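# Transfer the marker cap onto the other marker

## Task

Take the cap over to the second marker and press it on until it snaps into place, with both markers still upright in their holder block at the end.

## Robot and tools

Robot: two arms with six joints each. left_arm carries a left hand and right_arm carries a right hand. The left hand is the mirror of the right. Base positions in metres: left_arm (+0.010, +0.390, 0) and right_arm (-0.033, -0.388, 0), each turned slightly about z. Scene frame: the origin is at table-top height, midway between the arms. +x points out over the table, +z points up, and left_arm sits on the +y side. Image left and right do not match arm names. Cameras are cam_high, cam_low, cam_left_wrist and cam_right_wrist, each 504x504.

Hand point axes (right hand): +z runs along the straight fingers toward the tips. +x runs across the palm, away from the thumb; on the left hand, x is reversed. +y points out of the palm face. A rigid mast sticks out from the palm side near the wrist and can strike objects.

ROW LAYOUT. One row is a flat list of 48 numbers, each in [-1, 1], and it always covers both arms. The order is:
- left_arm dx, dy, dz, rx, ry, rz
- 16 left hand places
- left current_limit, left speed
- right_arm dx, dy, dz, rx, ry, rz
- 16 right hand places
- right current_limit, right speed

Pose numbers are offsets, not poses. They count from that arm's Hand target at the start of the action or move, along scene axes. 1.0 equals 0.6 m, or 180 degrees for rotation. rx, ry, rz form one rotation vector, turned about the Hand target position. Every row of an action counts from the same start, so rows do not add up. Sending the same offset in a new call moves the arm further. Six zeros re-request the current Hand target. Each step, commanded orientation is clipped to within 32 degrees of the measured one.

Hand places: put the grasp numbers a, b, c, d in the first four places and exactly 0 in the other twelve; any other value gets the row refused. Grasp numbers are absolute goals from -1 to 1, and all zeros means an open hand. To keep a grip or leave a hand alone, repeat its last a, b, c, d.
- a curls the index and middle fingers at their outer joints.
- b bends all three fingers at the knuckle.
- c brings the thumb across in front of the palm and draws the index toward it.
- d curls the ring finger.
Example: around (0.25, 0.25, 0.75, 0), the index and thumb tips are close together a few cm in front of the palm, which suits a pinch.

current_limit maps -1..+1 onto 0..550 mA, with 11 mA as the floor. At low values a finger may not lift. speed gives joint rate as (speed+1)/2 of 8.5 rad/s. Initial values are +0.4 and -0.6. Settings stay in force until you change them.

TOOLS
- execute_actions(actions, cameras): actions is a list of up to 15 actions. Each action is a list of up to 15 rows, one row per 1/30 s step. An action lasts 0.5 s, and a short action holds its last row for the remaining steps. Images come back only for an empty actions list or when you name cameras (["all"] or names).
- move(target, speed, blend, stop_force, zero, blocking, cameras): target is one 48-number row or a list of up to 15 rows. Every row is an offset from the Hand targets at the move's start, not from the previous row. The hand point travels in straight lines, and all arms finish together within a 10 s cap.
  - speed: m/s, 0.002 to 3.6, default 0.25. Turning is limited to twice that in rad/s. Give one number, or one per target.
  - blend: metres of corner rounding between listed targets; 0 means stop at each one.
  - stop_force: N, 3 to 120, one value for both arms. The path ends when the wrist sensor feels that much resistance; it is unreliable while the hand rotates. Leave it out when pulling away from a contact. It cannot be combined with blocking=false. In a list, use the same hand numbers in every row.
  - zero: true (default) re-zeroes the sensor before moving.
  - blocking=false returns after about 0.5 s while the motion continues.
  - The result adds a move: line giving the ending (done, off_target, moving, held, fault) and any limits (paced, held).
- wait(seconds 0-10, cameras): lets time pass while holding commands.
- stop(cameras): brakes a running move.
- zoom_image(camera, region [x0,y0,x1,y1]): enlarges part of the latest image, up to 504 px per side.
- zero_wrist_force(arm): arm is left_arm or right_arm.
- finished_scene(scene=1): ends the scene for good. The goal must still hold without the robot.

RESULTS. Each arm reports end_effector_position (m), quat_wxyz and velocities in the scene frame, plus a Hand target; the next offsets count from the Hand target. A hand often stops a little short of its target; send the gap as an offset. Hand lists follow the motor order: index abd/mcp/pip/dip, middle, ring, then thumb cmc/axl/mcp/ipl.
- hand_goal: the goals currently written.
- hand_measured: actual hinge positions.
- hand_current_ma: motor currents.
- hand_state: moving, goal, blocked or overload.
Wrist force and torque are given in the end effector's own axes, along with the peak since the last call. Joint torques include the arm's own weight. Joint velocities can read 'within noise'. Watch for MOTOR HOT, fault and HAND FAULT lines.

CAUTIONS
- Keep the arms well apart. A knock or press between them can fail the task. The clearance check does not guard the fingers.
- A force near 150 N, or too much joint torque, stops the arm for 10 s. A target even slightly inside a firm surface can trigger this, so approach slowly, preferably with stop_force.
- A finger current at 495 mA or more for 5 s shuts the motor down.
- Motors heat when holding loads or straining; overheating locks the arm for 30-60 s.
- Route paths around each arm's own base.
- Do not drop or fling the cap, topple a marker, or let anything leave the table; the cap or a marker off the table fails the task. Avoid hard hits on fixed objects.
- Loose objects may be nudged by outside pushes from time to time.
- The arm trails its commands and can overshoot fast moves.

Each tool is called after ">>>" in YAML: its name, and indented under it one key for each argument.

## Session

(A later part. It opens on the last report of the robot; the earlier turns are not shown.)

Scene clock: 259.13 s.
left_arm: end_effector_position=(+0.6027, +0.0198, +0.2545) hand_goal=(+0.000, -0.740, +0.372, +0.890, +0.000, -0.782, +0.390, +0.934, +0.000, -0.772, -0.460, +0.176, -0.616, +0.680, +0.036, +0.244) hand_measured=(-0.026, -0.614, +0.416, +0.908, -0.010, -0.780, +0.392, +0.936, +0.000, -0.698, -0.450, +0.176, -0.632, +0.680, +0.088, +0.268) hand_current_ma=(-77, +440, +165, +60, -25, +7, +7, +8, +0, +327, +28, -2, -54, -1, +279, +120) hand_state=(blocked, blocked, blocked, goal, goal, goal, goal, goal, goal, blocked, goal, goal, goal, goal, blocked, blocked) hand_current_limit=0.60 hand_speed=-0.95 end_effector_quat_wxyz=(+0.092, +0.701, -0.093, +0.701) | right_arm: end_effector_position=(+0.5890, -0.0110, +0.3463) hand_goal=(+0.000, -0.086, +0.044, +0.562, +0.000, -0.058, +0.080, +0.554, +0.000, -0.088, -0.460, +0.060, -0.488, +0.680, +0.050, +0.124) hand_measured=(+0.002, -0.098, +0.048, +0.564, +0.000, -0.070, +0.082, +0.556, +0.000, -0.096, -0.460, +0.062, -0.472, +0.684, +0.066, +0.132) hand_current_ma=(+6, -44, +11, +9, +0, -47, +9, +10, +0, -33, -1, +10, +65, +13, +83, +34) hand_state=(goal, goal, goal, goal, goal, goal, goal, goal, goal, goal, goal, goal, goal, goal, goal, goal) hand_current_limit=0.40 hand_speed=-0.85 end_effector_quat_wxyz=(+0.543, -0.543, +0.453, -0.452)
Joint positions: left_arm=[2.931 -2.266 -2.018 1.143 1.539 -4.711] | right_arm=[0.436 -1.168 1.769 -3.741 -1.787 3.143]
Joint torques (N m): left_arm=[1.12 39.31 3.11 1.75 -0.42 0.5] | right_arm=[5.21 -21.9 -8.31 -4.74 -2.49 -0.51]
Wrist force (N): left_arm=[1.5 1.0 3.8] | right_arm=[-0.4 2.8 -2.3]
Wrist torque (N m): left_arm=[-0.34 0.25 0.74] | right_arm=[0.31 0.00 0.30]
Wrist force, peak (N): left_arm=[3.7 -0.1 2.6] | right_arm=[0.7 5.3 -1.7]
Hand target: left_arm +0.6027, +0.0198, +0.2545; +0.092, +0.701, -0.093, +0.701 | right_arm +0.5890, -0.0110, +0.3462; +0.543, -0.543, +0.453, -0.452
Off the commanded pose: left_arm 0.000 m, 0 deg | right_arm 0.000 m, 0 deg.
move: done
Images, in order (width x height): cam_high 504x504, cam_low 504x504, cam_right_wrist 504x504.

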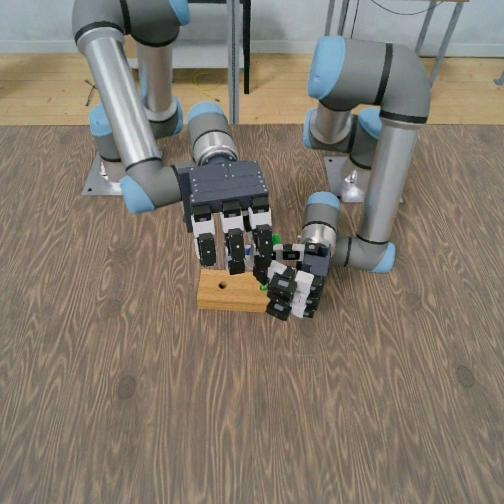

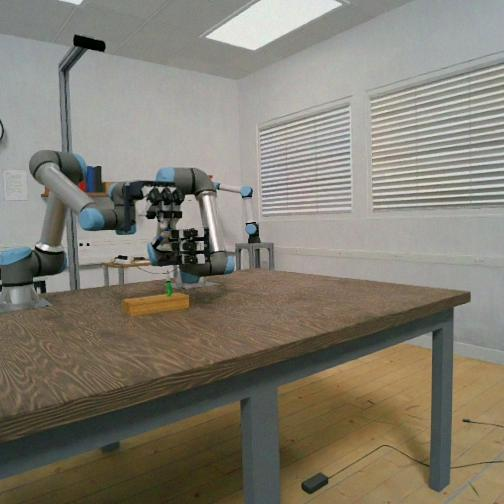

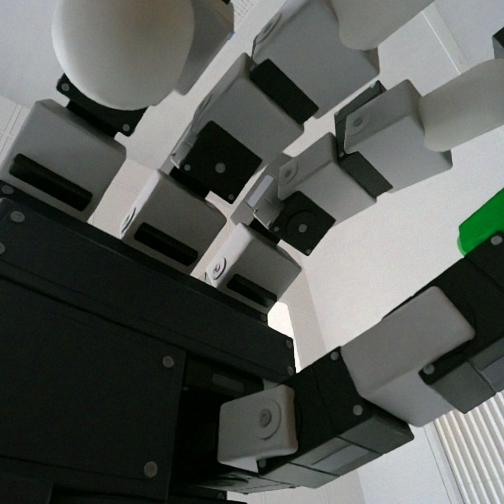

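>>> move:
  target: [0,0,0,0,0,0, 0,0.95,0.78,0.65,0,0,0,0,0,0,0,0,0,0,0,0, 0.6,-0.95, 0,0,0.1667,0,0,0, 0.25,0.5,0.72,0.65,0,0,0,0,0,0,0,0,0,0,0,0, 0.4,-0.85]
  speed: 0.08
  cameras: ["all"]

>>> zoom_image:
  camera: "cam_high"
  region: [220, 210, 340, 330]

>>> zoom_image:
  camera: "cam_low"
  region: [130, 190, 210, 270]

Scene clock: 274.73 s.
left_arm: end_effector_position=(+0.6027, +0.0198, +0.2545) hand_goal=(+0.000, -0.740, +0.372, +0.890, +0.000, -0.782, +0.390, +0.934, +0.000, -0.772, -0.460, +0.176, -0.616, +0.680, +0.036, +0.244) hand_measured=(+0.020, -0.652, +0.412, +0.908, -0.014, -0.780, +0.392, +0.936, +0.000, -0.698, -0.450, +0.176, -0.642, +0.680, +0.084, +0.266) hand_current_ma=(+60, +395, +147, +58, -43, +5, +6, +7, +0, +327, +28, -2, -97, -2, +252, +109) hand_state=(blocked, blocked, blocked, goal, goal, goal, goal, goal, goal, blocked, goal, goal, blocked, goal, blocked, blocked) hand_current_limit=0.60 hand_speed=-0.95 end_effector_quat_wxyz=(+0.092, +0.701, -0.093, +0.701) | right_arm: end_effector_position=(+0.5890, -0.0110, +0.4462) hand_goal=(+0.000, -0.086, +0.044, +0.562, +0.000, -0.058, +0.080, +0.554, +0.000, -0.088, -0.460, +0.060, -0.488, +0.680, +0.050, +0.124) hand_measured=(+0.002, -0.098, +0.048, +0.564, +0.000, -0.070, +0.082, +0.556, +0.000, -0.096, -0.460, +0.062, -0.486, +0.682, +0.054, +0.126) hand_current_ma=(+6, -44, +11, +9, +0, -47, +9, +10, +0, -33, -1, +10, +4, +8, +22, +10) hand_state=(goal, goal, goal, goal, goal, goal, goal, goal, goal, goal, goal, goal, goal, goal, goal, goal) hand_current_limit=0.40 hand_speed=-0.85 end_effector_quat_wxyz=(+0.543, -0.543, +0.453, -0.452)
Joint positions: left_arm=[2.931 -2.266 -2.018 1.143 1.539 -4.711] | right_arm=[0.436 -1.278 1.636 -3.499 -1.786 3.143]
Joint torques (N m): left_arm=[0.37 29.29 3.73 3.01 -0.4 0.53] | right_arm=[-4.27 -41.7 -30.01 0.57 -0.14 0.62]
Wrist force (N): left_arm=[2.3 0.3 2.2] | right_arm=[0.3 3.6 -0.8]
Wrist torque (N m): left_arm=[-0.43 0.27 0.70] | right_arm=[0.39 -0.01 0.23]
Wrist force, peak (N): left_arm=[1.8 0.9 4.0] | right_arm=[-0.3 4.6 -2.5]
Hand target: left_arm +0.6027, +0.0198, +0.2545; +0.092, +0.701, -0.093, +0.701 | right_arm +0.5890, -0.0110, +0.4462; +0.543, -0.543, +0.453, -0.452
Off the commanded pose: left_arm 0.000 m, 0 deg | right_arm 0.000 m, 0 deg.
move: done

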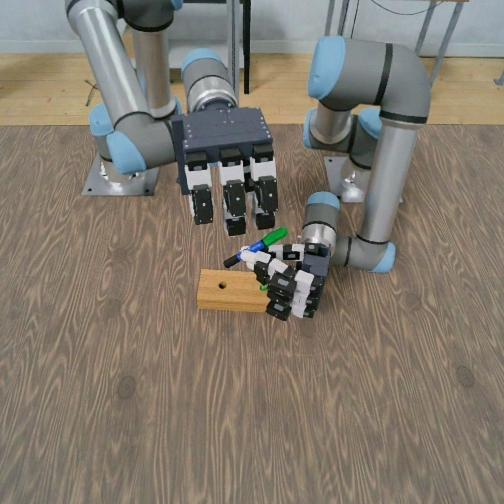

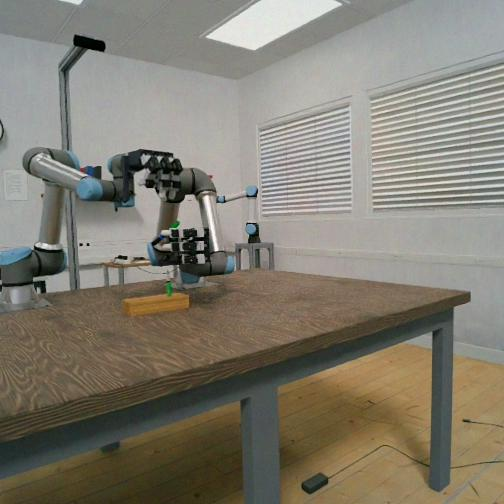

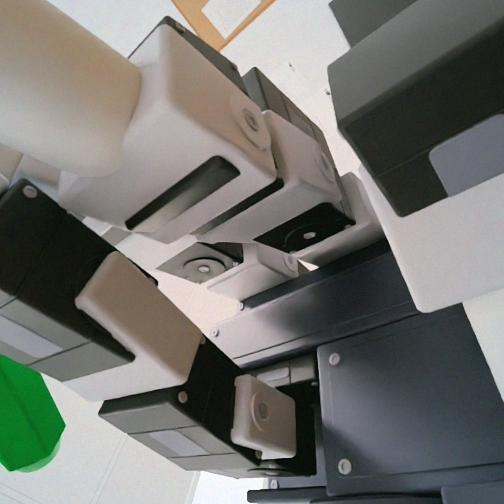

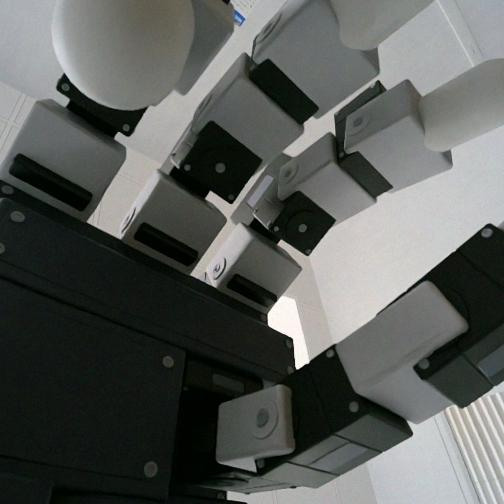

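Scaled by 4.200.

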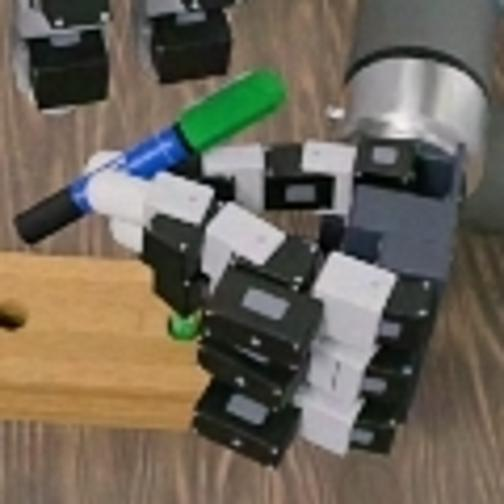

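Scaled by 6.300.

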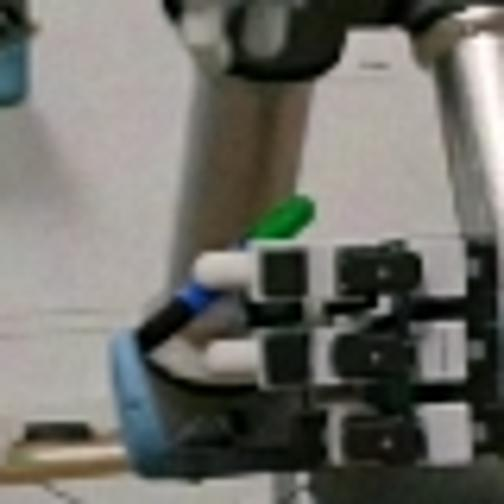

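>>> move:
  target: [-0.0032,-0.0119,0.0753,0.279,-0.0748,0, 0,0.95,0.78,0.65,0,0,0,0,0,0,0,0,0,0,0,0, 0.6,-0.95, 0,-0.0833,0.1333,0,0,0, 0,0.74,0.72,0.65,0,0,0,0,0,0,0,0,0,0,0,0, 0.4,-0.85]
  speed: 0.15
  cameras: ["all"]

>>> zoom_image:
  camera: "cam_high"
  region: [200, 170, 360, 330]

>>> zoom_image:
  camera: "cam_low"
  region: [110, 130, 230, 250]

Scene clock: 292.47 s.
left_arm: end_effector_position=(+0.6008, +0.0127, +0.2996) hand_goal=(+0.000, -0.740, +0.372, +0.890, +0.000, -0.782, +0.390, +0.934, +0.000, -0.772, -0.460, +0.176, -0.616, +0.680, +0.036, +0.244) hand_measured=(+0.020, -0.652, +0.412, +0.908, -0.016, -0.780, +0.392, +0.936, +0.000, -0.698, -0.450, +0.176, -0.642, +0.680, +0.084, +0.266) hand_current_ma=(+63, +395, +147, +58, -43, +5, +6, +7, +0, +327, +29, -2, -98, -2, +252, +109) hand_state=(blocked, blocked, blocked, goal, goal, goal, goal, goal, goal, blocked, goal, goal, blocked, goal, blocked, blocked) hand_current_limit=0.60 hand_speed=-0.95 end_effector_quat_wxyz=(-0.224, +0.589, -0.390, +0.671) | right_arm: end_effector_position=(+0.5890, -0.0610, +0.5262) hand_goal=(+0.000, -0.436, +0.342, +0.848, +0.000, -0.414, +0.432, +0.916, +0.000, -0.472, -0.460, +0.134, -0.514, +0.680, +0.050, +0.210) hand_measured=(+0.002, -0.434, +0.340, +0.846, +0.000, -0.414, +0.428, +0.914, +0.000, -0.468, -0.460, +0.132, -0.512, +0.682, +0.054, +0.208) hand_current_ma=(+6, +4, -9, -8, +0, +2, -11, -9, +0, +17, -1, -7, +4, +8, +21, -7) hand_state=(goal, goal, goal, goal, goal, goal, goal, goal, goal, goal, goal, goal, goal, goal, goal, goal) hand_current_limit=0.40 hand_speed=-0.85 end_effector_quat_wxyz=(+0.543, -0.543, +0.453, -0.452)
Joint positions: left_arm=[2.881 -2.013 -1.975 0.848 1.588 -3.804] | right_arm=[0.337 -1.396 1.574 -3.318 -1.688 3.143]
Joint torques (N m): left_arm=[-5.45 41.74 24.74 -0.51 1.49 0.94] | right_arm=[-9.76 -37.83 -32.83 0.74 2.72 -1.12]
Wrist force (N): left_arm=[1.5 -1.4 3.5] | right_arm=[0.6 4.0 -1.7]
Wrist torque (N m): left_arm=[-0.38 0.22 0.33] | right_arm=[0.51 -0.03 0.25]
Wrist force, peak (N): left_arm=[1.8 -1.4 3.8] | right_arm=[0.7 4.3 -1.7]
Hand target: left_arm +0.6008, +0.0127, +0.2997; -0.225, +0.589, -0.391, +0.671 | right_arm +0.5890, -0.0610, +0.5262; +0.543, -0.543, +0.453, -0.452
Off the commanded pose: left_arm 0.000 m, 0 deg | right_arm 0.000 m, 0 deg.
move: done

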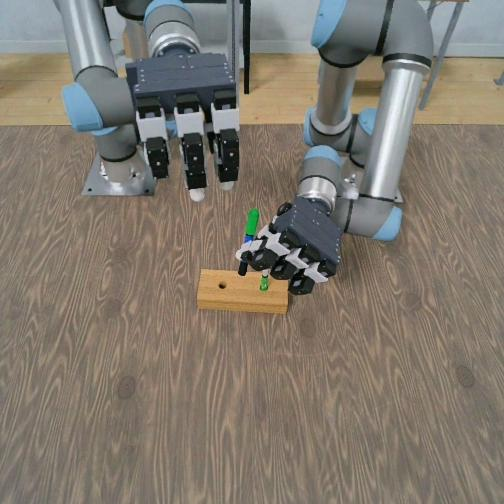

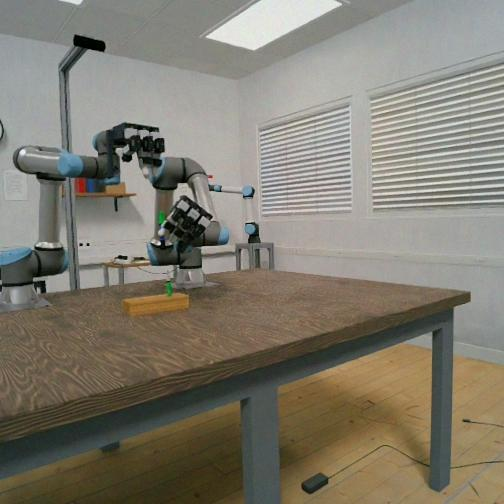

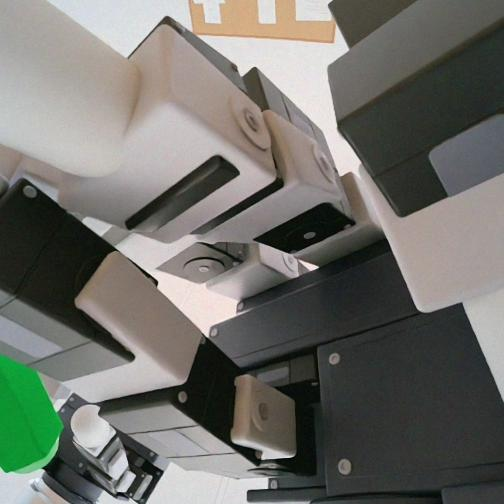

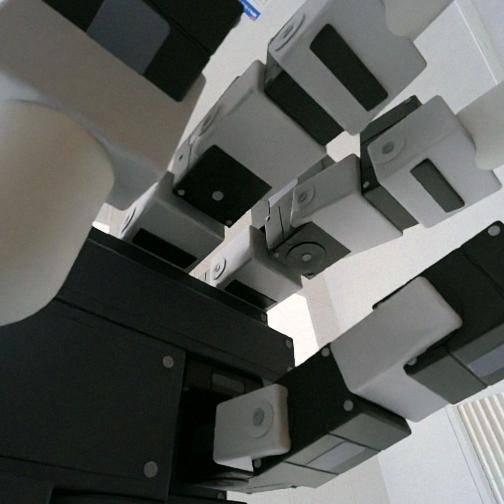

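Scaled by 3.150.

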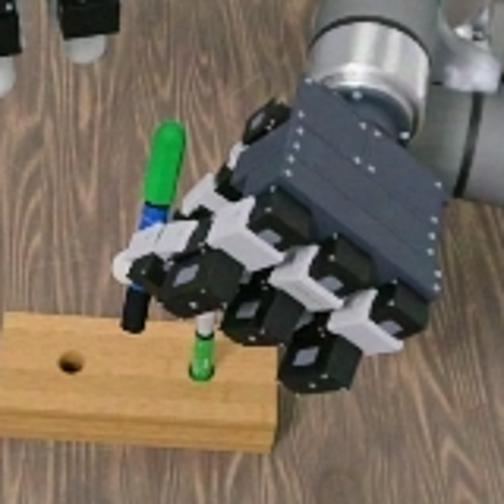

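Scaled by 4.200.

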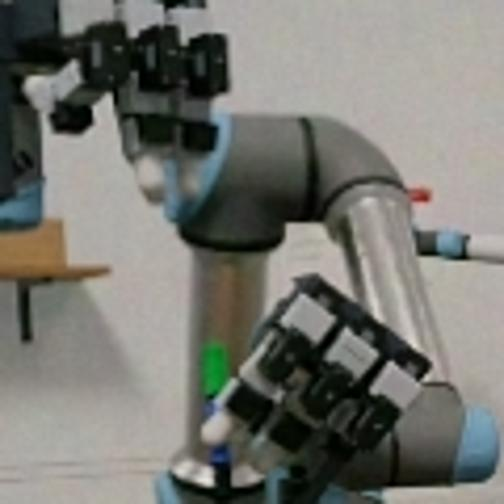

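>>> move:
  target: [0,0,0,0,0,0, 0,0.95,0.78,0.65,0,0,0,0,0,0,0,0,0,0,0,0, 0.6,-0.95, -0.02,0.08,-0.1267,0,0,0, 0,0.70,0.72,0.65,0,0,0,0,0,0,0,0,0,0,0,0, 0.4,-0.85]
  speed: 0.15
  cameras: ["all"]

>>> zoom_image:
  camera: "cam_high"
  region: [200, 170, 320, 290]

>>> zoom_image:
  camera: "cam_low"
  region: [120, 170, 200, 250]

Scene clock: 296.30 s.
left_arm: end_effector_position=(+0.6008, +0.0127, +0.2997) hand_goal=(+0.000, -0.740, +0.372, +0.890, +0.000, -0.782, +0.390, +0.934, +0.000, -0.772, -0.460, +0.176, -0.616, +0.680, +0.036, +0.244) hand_measured=(+0.020, -0.652, +0.412, +0.908, -0.016, -0.780, +0.392, +0.936, +0.000, -0.698, -0.450, +0.176, -0.642, +0.680, +0.084, +0.266) hand_current_ma=(+63, +395, +147, +58, -43, +5, +6, +7, +0, +327, +29, -2, -98, -2, +252, +109) hand_state=(blocked, blocked, blocked, goal, goal, goal, goal, goal, goal, blocked, goal, goal, blocked, goal, blocked, blocked) hand_current_limit=0.60 hand_speed=-0.95 end_effector_quat_wxyz=(-0.225, +0.589, -0.391, +0.671) | right_arm: end_effector_position=(+0.5770, -0.0130, +0.4503) hand_goal=(+0.000, -0.382, +0.330, +0.840, +0.000, -0.344, +0.440, +0.916, +0.000, -0.412, -0.460, +0.126, -0.514, +0.680, +0.050, +0.202) hand_measured=(+0.002, -0.388, +0.332, +0.842, +0.000, -0.352, +0.436, +0.914, +0.000, -0.414, -0.460, +0.128, -0.514, +0.682, +0.054, +0.204) hand_current_ma=(+6, -22, +9, +7, +0, -28, -11, -9, +0, -7, -1, +9, +3, +8, +20, +9) hand_state=(goal, goal, goal, goal, goal, goal, goal, goal, goal, goal, goal, goal, goal, goal, goal, goal) hand_current_limit=0.40 hand_speed=-0.85 end_effector_quat_wxyz=(+0.543, -0.543, +0.453, -0.452)
Joint positions: left_arm=[2.881 -2.013 -1.975 0.847 1.588 -3.804] | right_arm=[0.442 -1.306 1.662 -3.497 -1.792 3.143]
Joint torques (N m): left_arm=[-6.69 42.16 24.18 -0.47 1.66 1.11] | right_arm=[12 -20.54 -11.12 -4.77 -2.94 -1.55]
Wrist force (N): left_arm=[1.4 -1.1 3.6] | right_arm=[0.4 3.4 -1.0]
Wrist torque (N m): left_arm=[-0.35 0.25 0.31] | right_arm=[0.43 -0.02 0.25]
Wrist force, peak (N): left_arm=[1.7 -1.2 3.9] | right_arm=[0.7 4.5 -1.7]
Hand target: left_arm +0.6008, +0.0127, +0.2997; -0.225, +0.589, -0.391, +0.671 | right_arm +0.5770, -0.0130, +0.4502; +0.543, -0.543, +0.453, -0.452
Off the commanded pose: left_arm 0.000 m, 0 deg | right_arm 0.000 m, 0 deg.
move: done

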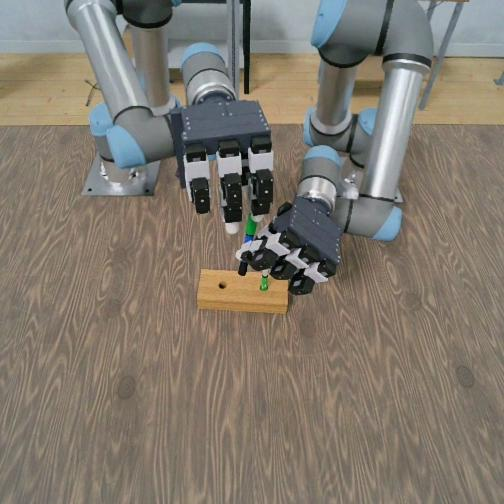

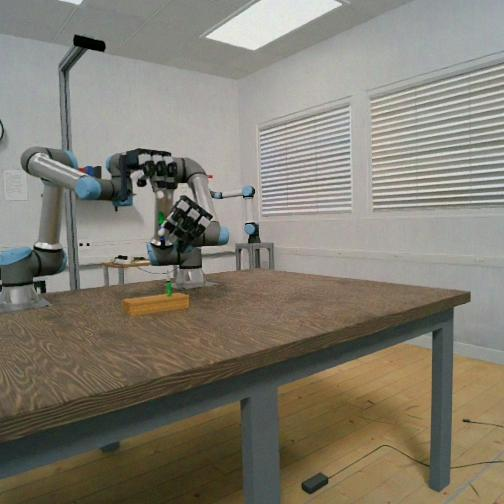

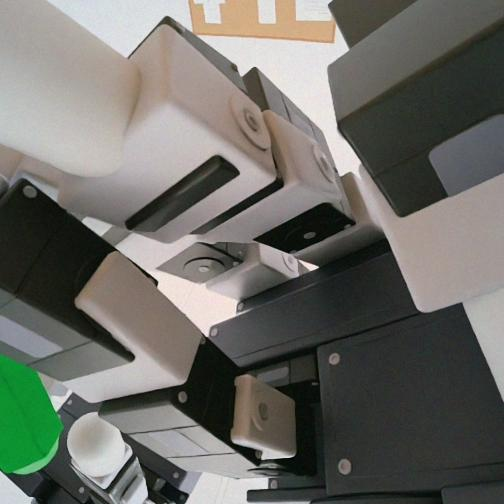

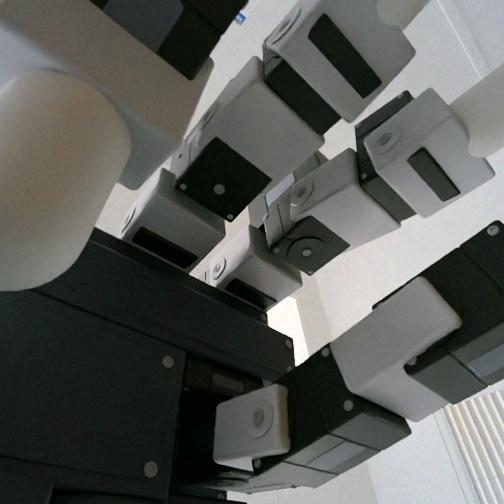

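Scaled by 4.200.

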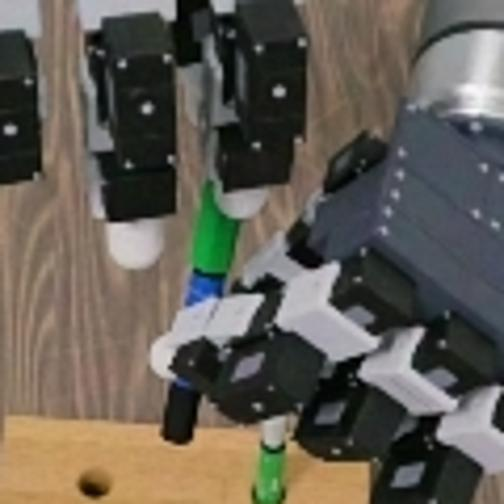

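Scaled by 6.300.

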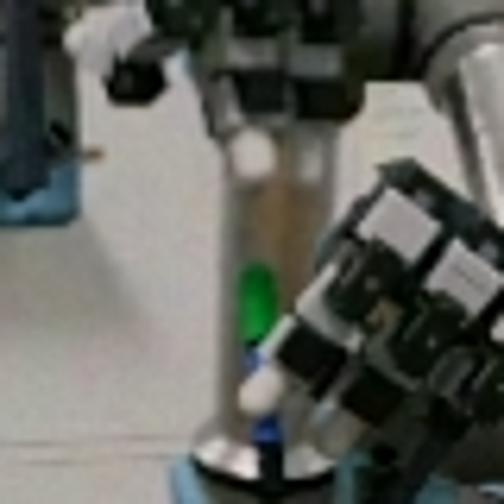

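>>> move:
  target:
    - [0,0,0,0,0,0, 0,0.95,0.78,0.65,0,0,0,0,0,0,0,0,0,0,0,0, 0.6,-0.95, -0.014,-0.0233,-0.06,0,0,0, 0,0.62,0.72,0.65,0,0,0,0,0,0,0,0,0,0,0,0, 0.4,-0.85]
  speed: 0.1
  cameras: ["cam_high","cam_low","cam_right_wrist"]

>>> zoom_image:
  camera: "cam_high"
  region: [200, 170, 320, 290]

>>> zoom_image:
  camera: "cam_low"
  region: [130, 180, 190, 240]

Scene clock: 298.57 s.
left_arm: end_effector_position=(+0.6008, +0.0127, +0.2997) hand_goal=(+0.000, -0.740, +0.372, +0.890, +0.000, -0.782, +0.390, +0.934, +0.000, -0.772, -0.460, +0.176, -0.616, +0.680, +0.036, +0.244) hand_measured=(+0.020, -0.652, +0.412, +0.908, -0.016, -0.780, +0.392, +0.936, +0.000, -0.698, -0.450, +0.176, -0.642, +0.680, +0.084, +0.266) hand_current_ma=(+63, +395, +147, +58, -43, +5, +6, +7, +0, +327, +29, -2, -98, -2, +252, +109) hand_state=(blocked, blocked, blocked, goal, goal, goal, goal, goal, goal, blocked, goal, goal, blocked, goal, blocked, blocked) hand_current_limit=0.60 hand_speed=-0.95 end_effector_quat_wxyz=(-0.225, +0.589, -0.391, +0.671) | right_arm: end_effector_position=(+0.5686, -0.0269, +0.4143) hand_goal=(+0.000, -0.274, +0.306, +0.824, +0.000, -0.204, +0.456, +0.916, +0.000, -0.292, -0.460, +0.110, -0.514, +0.680, +0.050, +0.186) hand_measured=(+0.002, -0.282, +0.308, +0.826, +0.000, -0.214, +0.452, +0.914, +0.000, -0.296, -0.460, +0.114, -0.514, +0.682, +0.054, +0.188) hand_current_ma=(+6, -32, +9, +8, +0, -43, -14, -9, +0, -15, -1, +10, +3, +8, +20, +10) hand_state=(goal, goal, goal, goal, goal, goal, goal, goal, goal, goal, goal, goal, goal, goal, goal, goal) hand_current_limit=0.40 hand_speed=-0.85 end_effector_quat_wxyz=(+0.543, -0.543, +0.453, -0.452)
Joint positions: left_arm=[2.881 -2.013 -1.975 0.847 1.588 -3.804] | right_arm=[0.421 -1.306 1.763 -3.597 -1.772 3.143]
Joint torques (N m): left_arm=[-6.11 41.27 24.11 -0.52 1.36 1.17] | right_arm=[-9.84 -19.68 -8.8 -4.61 2.55 -1.74]
Wrist force (N): left_arm=[1.6 -1.3 3.4] | right_arm=[0.4 3.4 -1.0]
Wrist torque (N m): left_arm=[-0.34 0.22 0.33] | right_arm=[0.41 0.00 0.28]
Wrist force, peak (N): left_arm=[1.7 -1.3 3.7] | right_arm=[0.5 3.9 -1.4]
Hand target: left_arm +0.6008, +0.0127, +0.2997; -0.225, +0.589, -0.391, +0.671 | right_arm +0.5686, -0.0270, +0.4142; +0.543, -0.543, +0.453, -0.452
Off the commanded pose: left_arm 0.000 m, 0 deg | right_arm 0.000 m, 0 deg.
move: done
Images, in order (width x height): cam_high 504x504, cam_low 504x504, cam_right_wrist 504x504.

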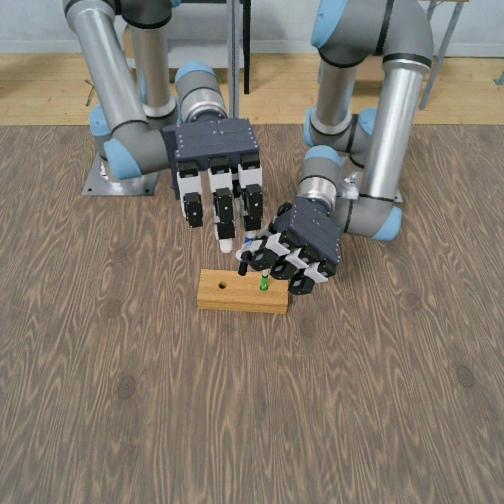

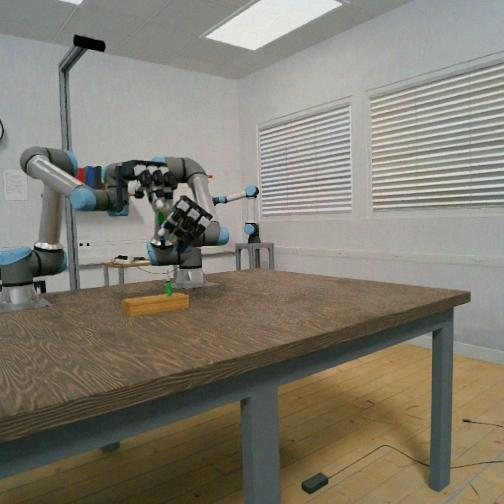

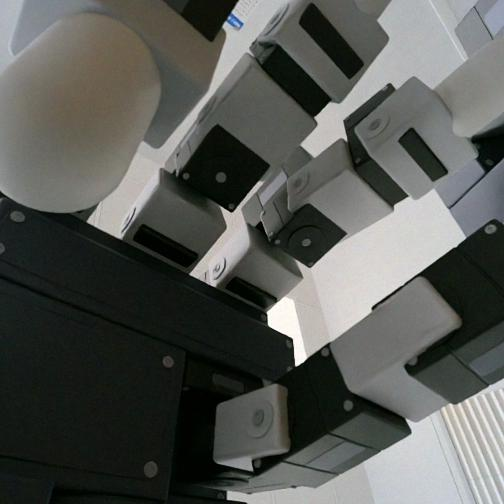

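Scaled by 4.200.

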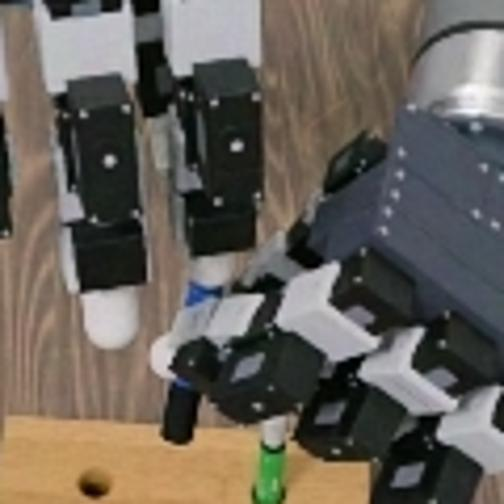

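Scaled by 8.400.

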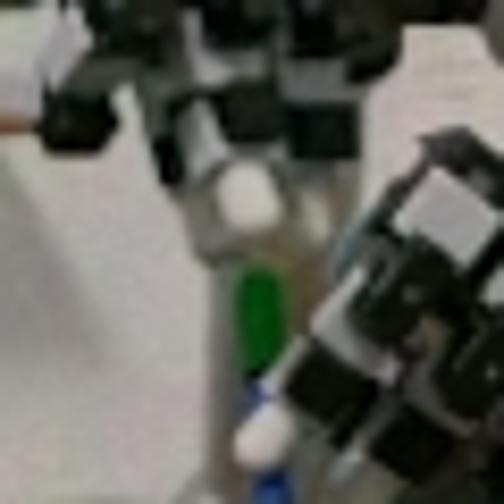

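>>> move:
  target:
    - [0,0,0,0,0,0, 0,0.95,0.78,0.65,0,0,0,0,0,0,0,0,0,0,0,0, 0.6,-0.95, 0,-0.004,-0.04,0,0,0, 0,0.62,0.72,0.65,0,0,0,0,0,0,0,0,0,0,0,0, 0.4,-0.85]
  speed: 0.05
  cameras: ["cam_high","cam_low","cam_right_wrist"]

>>> zoom_image:
  camera: "cam_low"
  region: [130, 180, 190, 240]

>>> zoom_image:
  camera: "cam_right_wrist"
  region: [304, 0, 504, 250]

Scene clock: 300.73 s.
left_arm: end_effector_position=(+0.6008, +0.0127, +0.2997) hand_goal=(+0.000, -0.740, +0.372, +0.890, +0.000, -0.782, +0.390, +0.934, +0.000, -0.772, -0.460, +0.176, -0.616, +0.680, +0.036, +0.244) hand_measured=(+0.020, -0.652, +0.412, +0.908, -0.016, -0.780, +0.392, +0.936, +0.000, -0.698, -0.450, +0.176, -0.642, +0.680, +0.084, +0.266) hand_current_ma=(+63, +395, +147, +58, -43, +5, +6, +7, +0, +327, +29, -2, -98, -2, +252, +109) hand_state=(blocked, blocked, blocked, goal, goal, goal, goal, goal, goal, blocked, goal, goal, blocked, goal, blocked, blocked) hand_current_limit=0.60 hand_speed=-0.95 end_effector_quat_wxyz=(-0.225, +0.589, -0.391, +0.671) | right_arm: end_effector_position=(+0.5686, -0.0294, +0.3903) hand_goal=(+0.000, -0.274, +0.306, +0.824, +0.000, -0.204, +0.456, +0.916, +0.000, -0.292, -0.460, +0.110, -0.514, +0.680, +0.050, +0.186) hand_measured=(+0.002, -0.282, +0.308, +0.826, +0.000, -0.214, +0.452, +0.914, +0.000, -0.296, -0.460, +0.114, -0.514, +0.682, +0.054, +0.188) hand_current_ma=(+6, -32, +9, +8, +0, -43, -14, -9, +0, -15, -1, +10, +3, +8, +20, +10) hand_state=(goal, goal, goal, goal, goal, goal, goal, goal, goal, goal, goal, goal, goal, goal, goal, goal) hand_current_limit=0.40 hand_speed=-0.85 end_effector_quat_wxyz=(+0.543, -0.543, +0.453, -0.452)
Joint positions: left_arm=[2.881 -2.013 -1.975 0.847 1.588 -3.804] | right_arm=[0.417 -1.283 1.8 -3.658 -1.767 3.143]
Joint torques (N m): left_arm=[-6.56 42.51 24.88 -0.48 1.35 0.96] | right_arm=[-9.85 -21.01 -9.33 -5.01 2.66 -1.05]
Wrist force (N): left_arm=[1.6 -1.3 3.7] | right_arm=[0.6 3.8 -0.8]
Wrist torque (N m): left_arm=[-0.38 0.22 0.33] | right_arm=[0.46 -0.02 0.29]
Wrist force, peak (N): left_arm=[1.8 -1.3 3.8] | right_arm=[0.4 4.1 -0.9]
Hand target: left_arm +0.6008, +0.0127, +0.2997; -0.225, +0.589, -0.391, +0.671 | right_arm +0.5686, -0.0294, +0.3902; +0.543, -0.543, +0.453, -0.452
Off the commanded pose: left_arm 0.000 m, 0 deg | right_arm 0.000 m, 0 deg.
move: done
Images, in order (width x height): cam_high 504x504, cam_low 504x504, cam_right_wrist 504x504.

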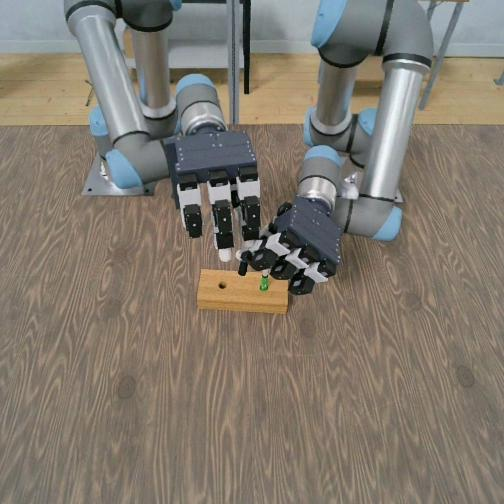

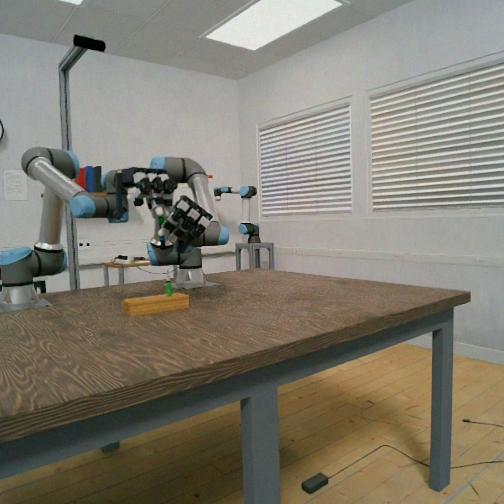

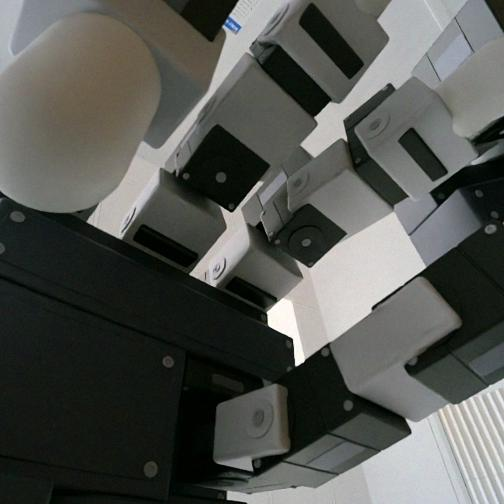

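Scaled by 8.400.

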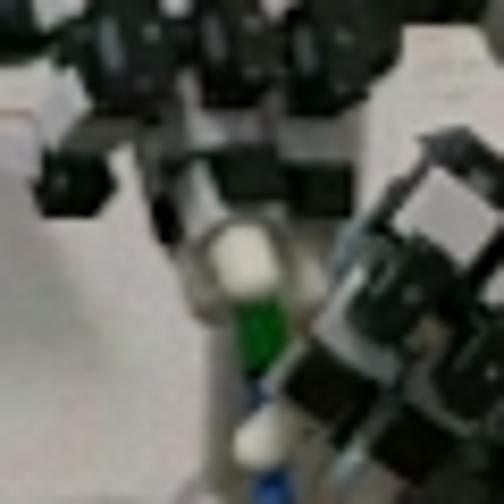

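Scaled by 2.016.

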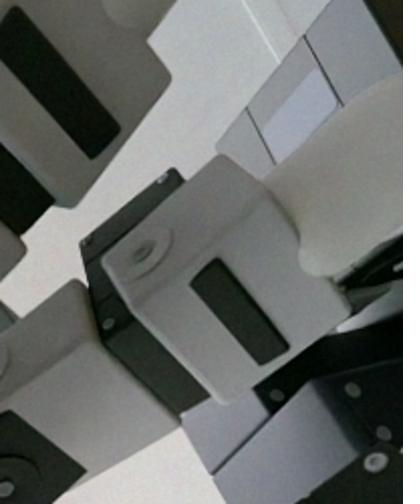

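>>> wait:
  seconds: 0
  cameras: ["all"]

Scene clock: 306.87 s.
left_arm: end_effector_position=(+0.6008, +0.0127, +0.2997) hand_goal=(+0.000, -0.740, +0.372, +0.890, +0.000, -0.782, +0.390, +0.934, +0.000, -0.772, -0.460, +0.176, -0.616, +0.680, +0.036, +0.244) hand_measured=(+0.020, -0.652, +0.412, +0.908, -0.016, -0.780, +0.392, +0.936, +0.000, -0.698, -0.450, +0.176, -0.642, +0.680, +0.084, +0.266) hand_current_ma=(+63, +395, +147, +58, -43, +5, +6, +7, +0, +327, +29, -2, -98, -2, +252, +109) hand_state=(blocked, blocked, blocked, goal, goal, goal, goal, goal, goal, blocked, goal, goal, blocked, goal, blocked, blocked) hand_current_limit=0.60 hand_speed=-0.95 end_effector_quat_wxyz=(-0.225, +0.589, -0.391, +0.671) | right_arm: end_effector_position=(+0.5686, -0.0294, +0.3902) hand_goal=(+0.000, -0.274, +0.306, +0.824, +0.000, -0.204, +0.456, +0.916, +0.000, -0.292, -0.460, +0.110, -0.514, +0.680, +0.050, +0.186) hand_measured=(+0.002, -0.282, +0.308, +0.826, +0.000, -0.214, +0.452, +0.914, +0.000, -0.296, -0.460, +0.114, -0.514, +0.682, +0.054, +0.188) hand_current_ma=(+6, -32, +9, +8, +0, -43, -14, -9, +0, -15, -1, +10, +3, +8, +20, +10) hand_state=(goal, goal, goal, goal, goal, goal, goal, goal, goal, goal, goal, goal, goal, goal, goal, goal) hand_current_limit=0.40 hand_speed=-0.85 end_effector_quat_wxyz=(+0.543, -0.543, +0.453, -0.452)
Joint positions: left_arm=[2.881 -2.013 -1.975 0.847 1.588 -3.804] | right_arm=[0.417 -1.282 1.8 -3.658 -1.767 3.143]
Joint torques (N m): left_arm=[-5.85 41.83 25.17 -0.43 1.34 1.05] | right_arm=[-10.39 -20.84 -8.26 -4.91 2.39 -1.62]
Wrist force (N): left_arm=[1.7 -1.2 3.6] | right_arm=[0.0 3.2 -0.7]
Wrist torque (N m): left_arm=[-0.36 0.21 0.34] | right_arm=[0.37 0.06 0.22]
Wrist force, peak (N): left_arm=[1.6 -1.3 3.8] | right_arm=[0.4 4.0 -0.7]
Hand target: left_arm +0.6008, +0.0127, +0.2997; -0.225, +0.589, -0.391, +0.671 | right_arm +0.5686, -0.0294, +0.3902; +0.543, -0.543, +0.453, -0.452
Off the commanded pose: left_arm 0.000 m, 0 deg | right_arm 0.000 m, 0 deg.

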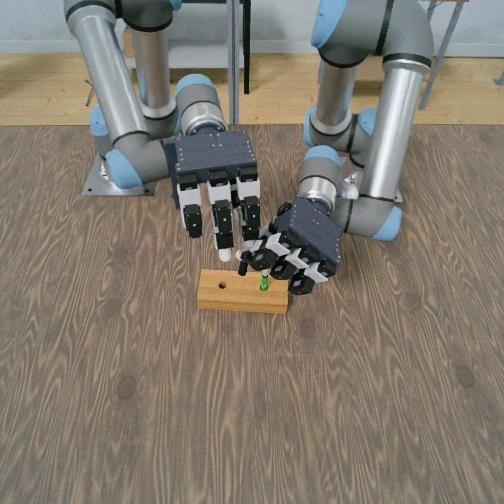

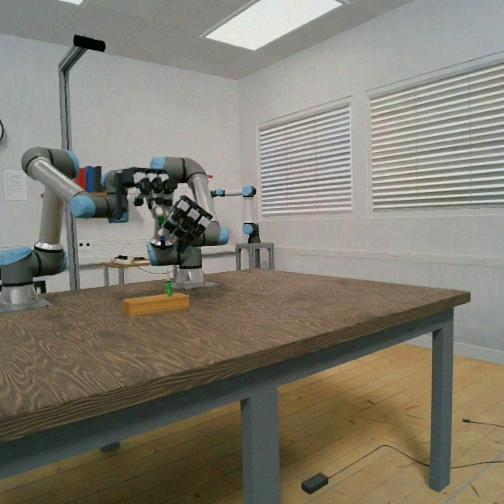

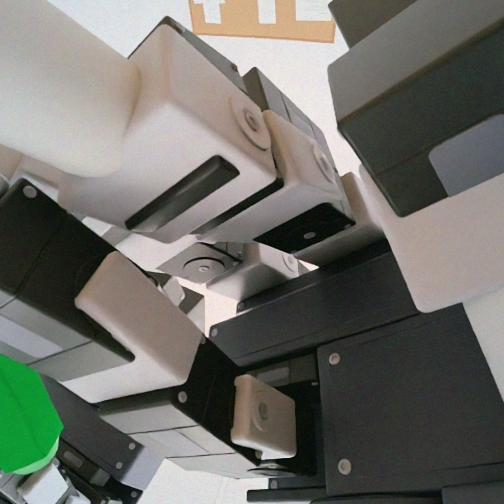

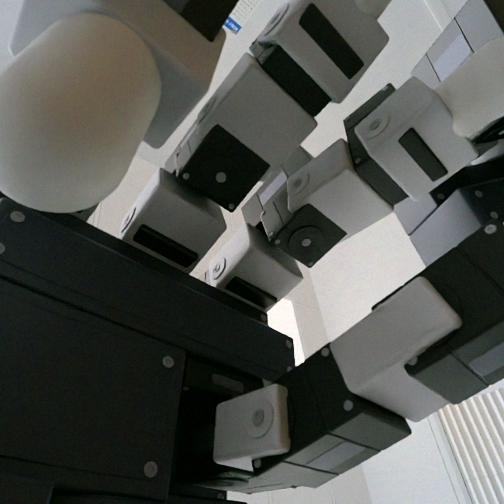

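>>> zoom_image:
  camera: "cam_high"
  region: [180, 180, 320, 320]

>>> zoom_image:
  camera: "cam_low"
  region: [110, 160, 230, 280]

Scaled by 3.600.

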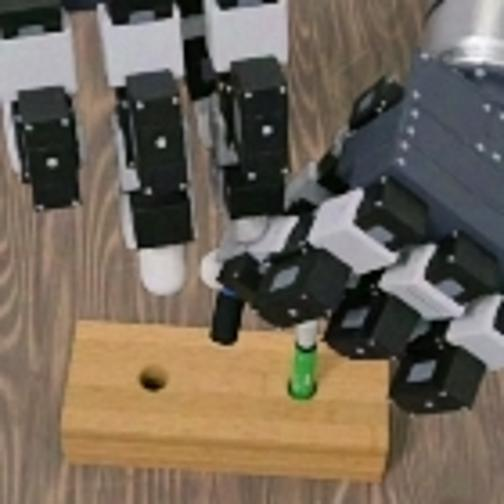

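Scaled by 4.200.

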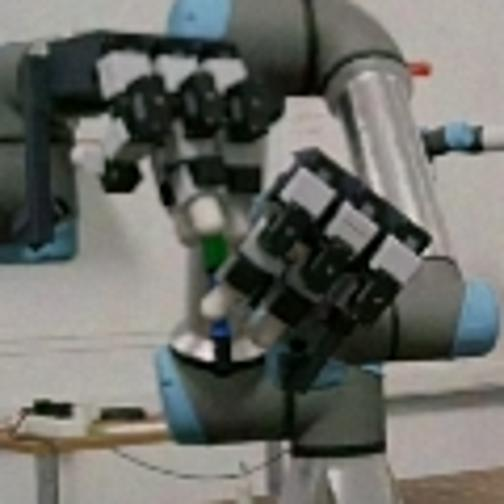

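>>> zoom_image:
  camera: "cam_low"
  region: [130, 165, 190, 225]

>>> zoom_image:
  camera: "cam_high"
  region: [205, 220, 265, 280]

Scaled by 8.400.

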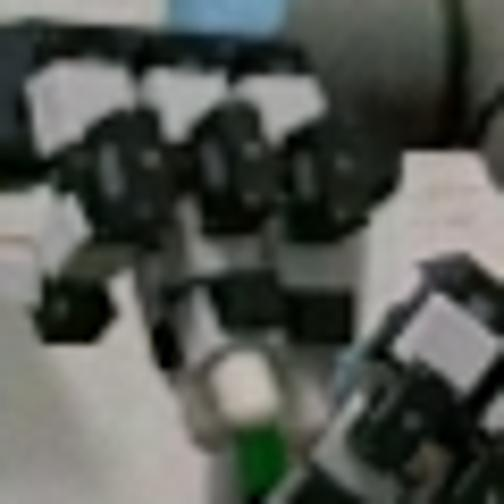

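Scaled by 8.400.

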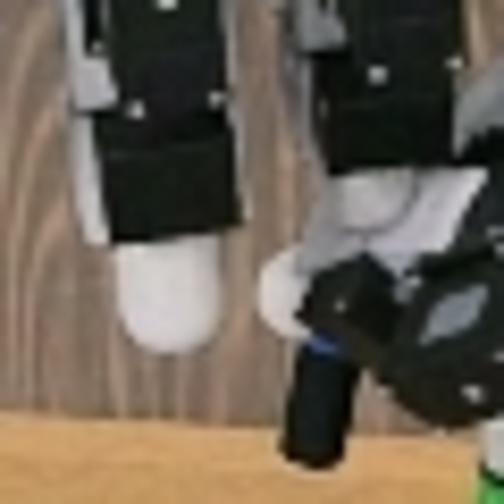

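>>> zoom_image:
  camera: "cam_low"
  region: [145, 205, 185, 245]

>>> zoom_image:
  camera: "cam_left_wrist"
  region: [0, 300, 200, 504]

Scaled by 12.600.

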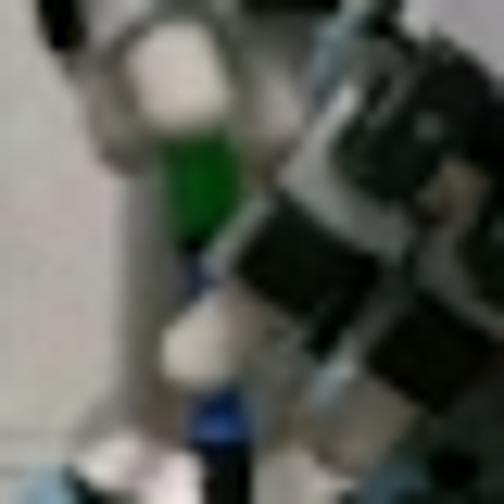

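Scaled by 2.471.

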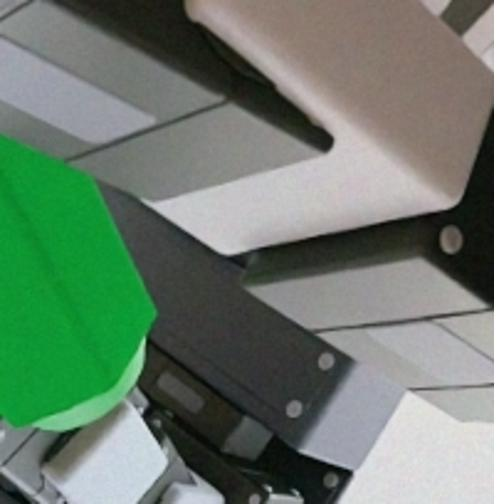

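>>> zoom_image:
  camera: "cam_high"
  region: [226, 240, 266, 280]

>>> zoom_image:
  camera: "cam_low"
  region: [150, 215, 180, 255]

Scaled by 12.600.

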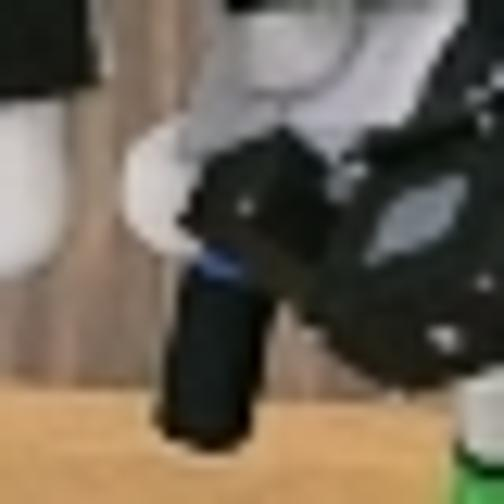

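Scaled by 12.600.

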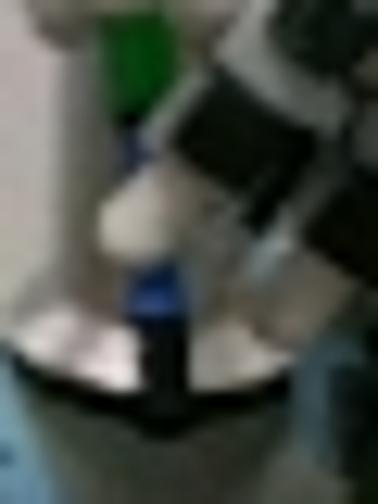

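>>> move:
  target: [0,0,0,0,0,0, 0,0.95,0.78,0.65,0,0,0,0,0,0,0,0,0,0,0,0, 0.6,-0.95, -0.1,-0.08,0.1,0,0,0, 0,0.62,0.72,0.65,0,0,0,0,0,0,0,0,0,0,0,0, 0.4,-0.85]
  speed: 0.2
  cameras: ["cam_high","cam_low","cam_right_wrist","cam_left_wrist"]

Scene clock: 319.90 s.
left_arm: end_effector_position=(+0.6008, +0.0127, +0.2997) hand_goal=(+0.000, -0.740, +0.372, +0.890, +0.000, -0.782, +0.390, +0.934, +0.000, -0.772, -0.460, +0.176, -0.616, +0.680, +0.036, +0.244) hand_measured=(+0.020, -0.652, +0.412, +0.908, -0.016, -0.780, +0.392, +0.936, +0.000, -0.698, -0.450, +0.176, -0.642, +0.680, +0.084, +0.266) hand_current_ma=(+63, +395, +147, +58, -43, +5, +6, +7, +0, +327, +29, -2, -98, -2, +252, +109) hand_state=(blocked, blocked, blocked, goal, goal, goal, goal, goal, goal, blocked, goal, goal, blocked, goal, blocked, blocked) hand_current_limit=0.60 hand_speed=-0.95 end_effector_quat_wxyz=(-0.225, +0.589, -0.391, +0.671) | right_arm: end_effector_position=(+0.5086, -0.0773, +0.4501) hand_goal=(+0.000, -0.274, +0.306, +0.824, +0.000, -0.204, +0.456, +0.916, +0.000, -0.292, -0.460, +0.110, -0.514, +0.680, +0.050, +0.186) hand_measured=(+0.002, -0.282, +0.308, +0.826, +0.000, -0.214, +0.452, +0.914, +0.000, -0.296, -0.460, +0.114, -0.514, +0.682, +0.054, +0.188) hand_current_ma=(+6, -31, +9, +8, +0, -42, -14, -9, +0, -12, -1, +10, +3, +8, +20, +9) hand_state=(goal, goal, goal, goal, goal, goal, goal, goal, goal, goal, goal, goal, goal, goal, goal, goal) hand_current_limit=0.40 hand_speed=-0.85 end_effector_quat_wxyz=(+0.543, -0.543, +0.453, -0.452)
Joint positions: left_arm=[2.881 -2.013 -1.975 0.847 1.588 -3.804] | right_arm=[0.358 -1.525 1.922 -3.537 -1.709 3.143]
Joint torques (N m): left_arm=[-6.24 42.18 25.24 -0.34 1.43 1.04] | right_arm=[-9.65 -31.48 -9.53 0.62 2.62 1.24]
Wrist force (N): left_arm=[1.6 -1.2 3.7] | right_arm=[0.5 3.8 -1.3]
Wrist torque (N m): left_arm=[-0.37 0.22 0.34] | right_arm=[0.42 -0.01 0.32]
Wrist force, peak (N): left_arm=[1.9 -1.3 3.7] | right_arm=[0.1 4.3 -0.6]
Hand target: left_arm +0.6008, +0.0127, +0.2997; -0.225, +0.589, -0.391, +0.671 | right_arm +0.5086, -0.0774, +0.4502; +0.543, -0.543, +0.453, -0.452
Off the commanded pose: left_arm 0.000 m, 0 deg | right_arm 0.000 m, 0 deg.
move: done

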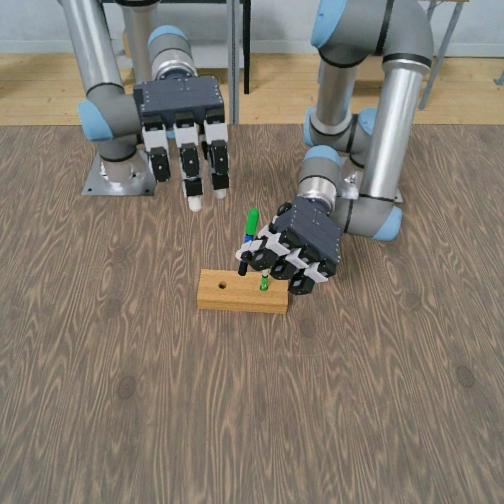

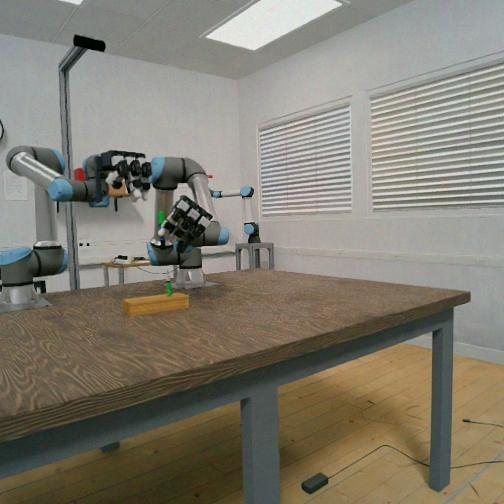

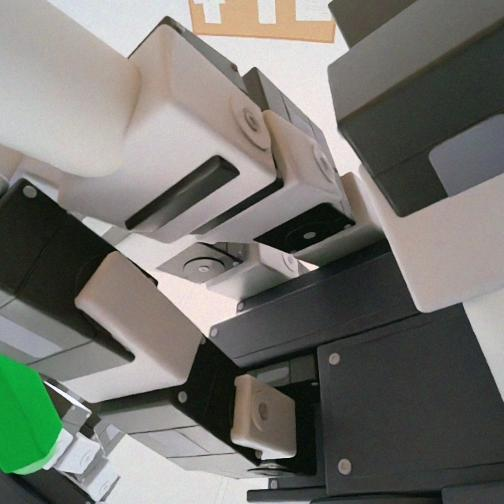

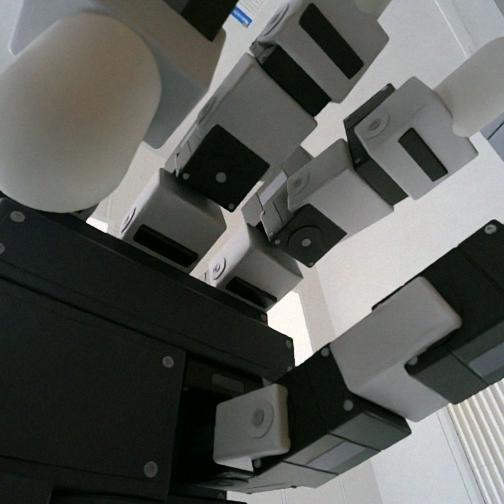

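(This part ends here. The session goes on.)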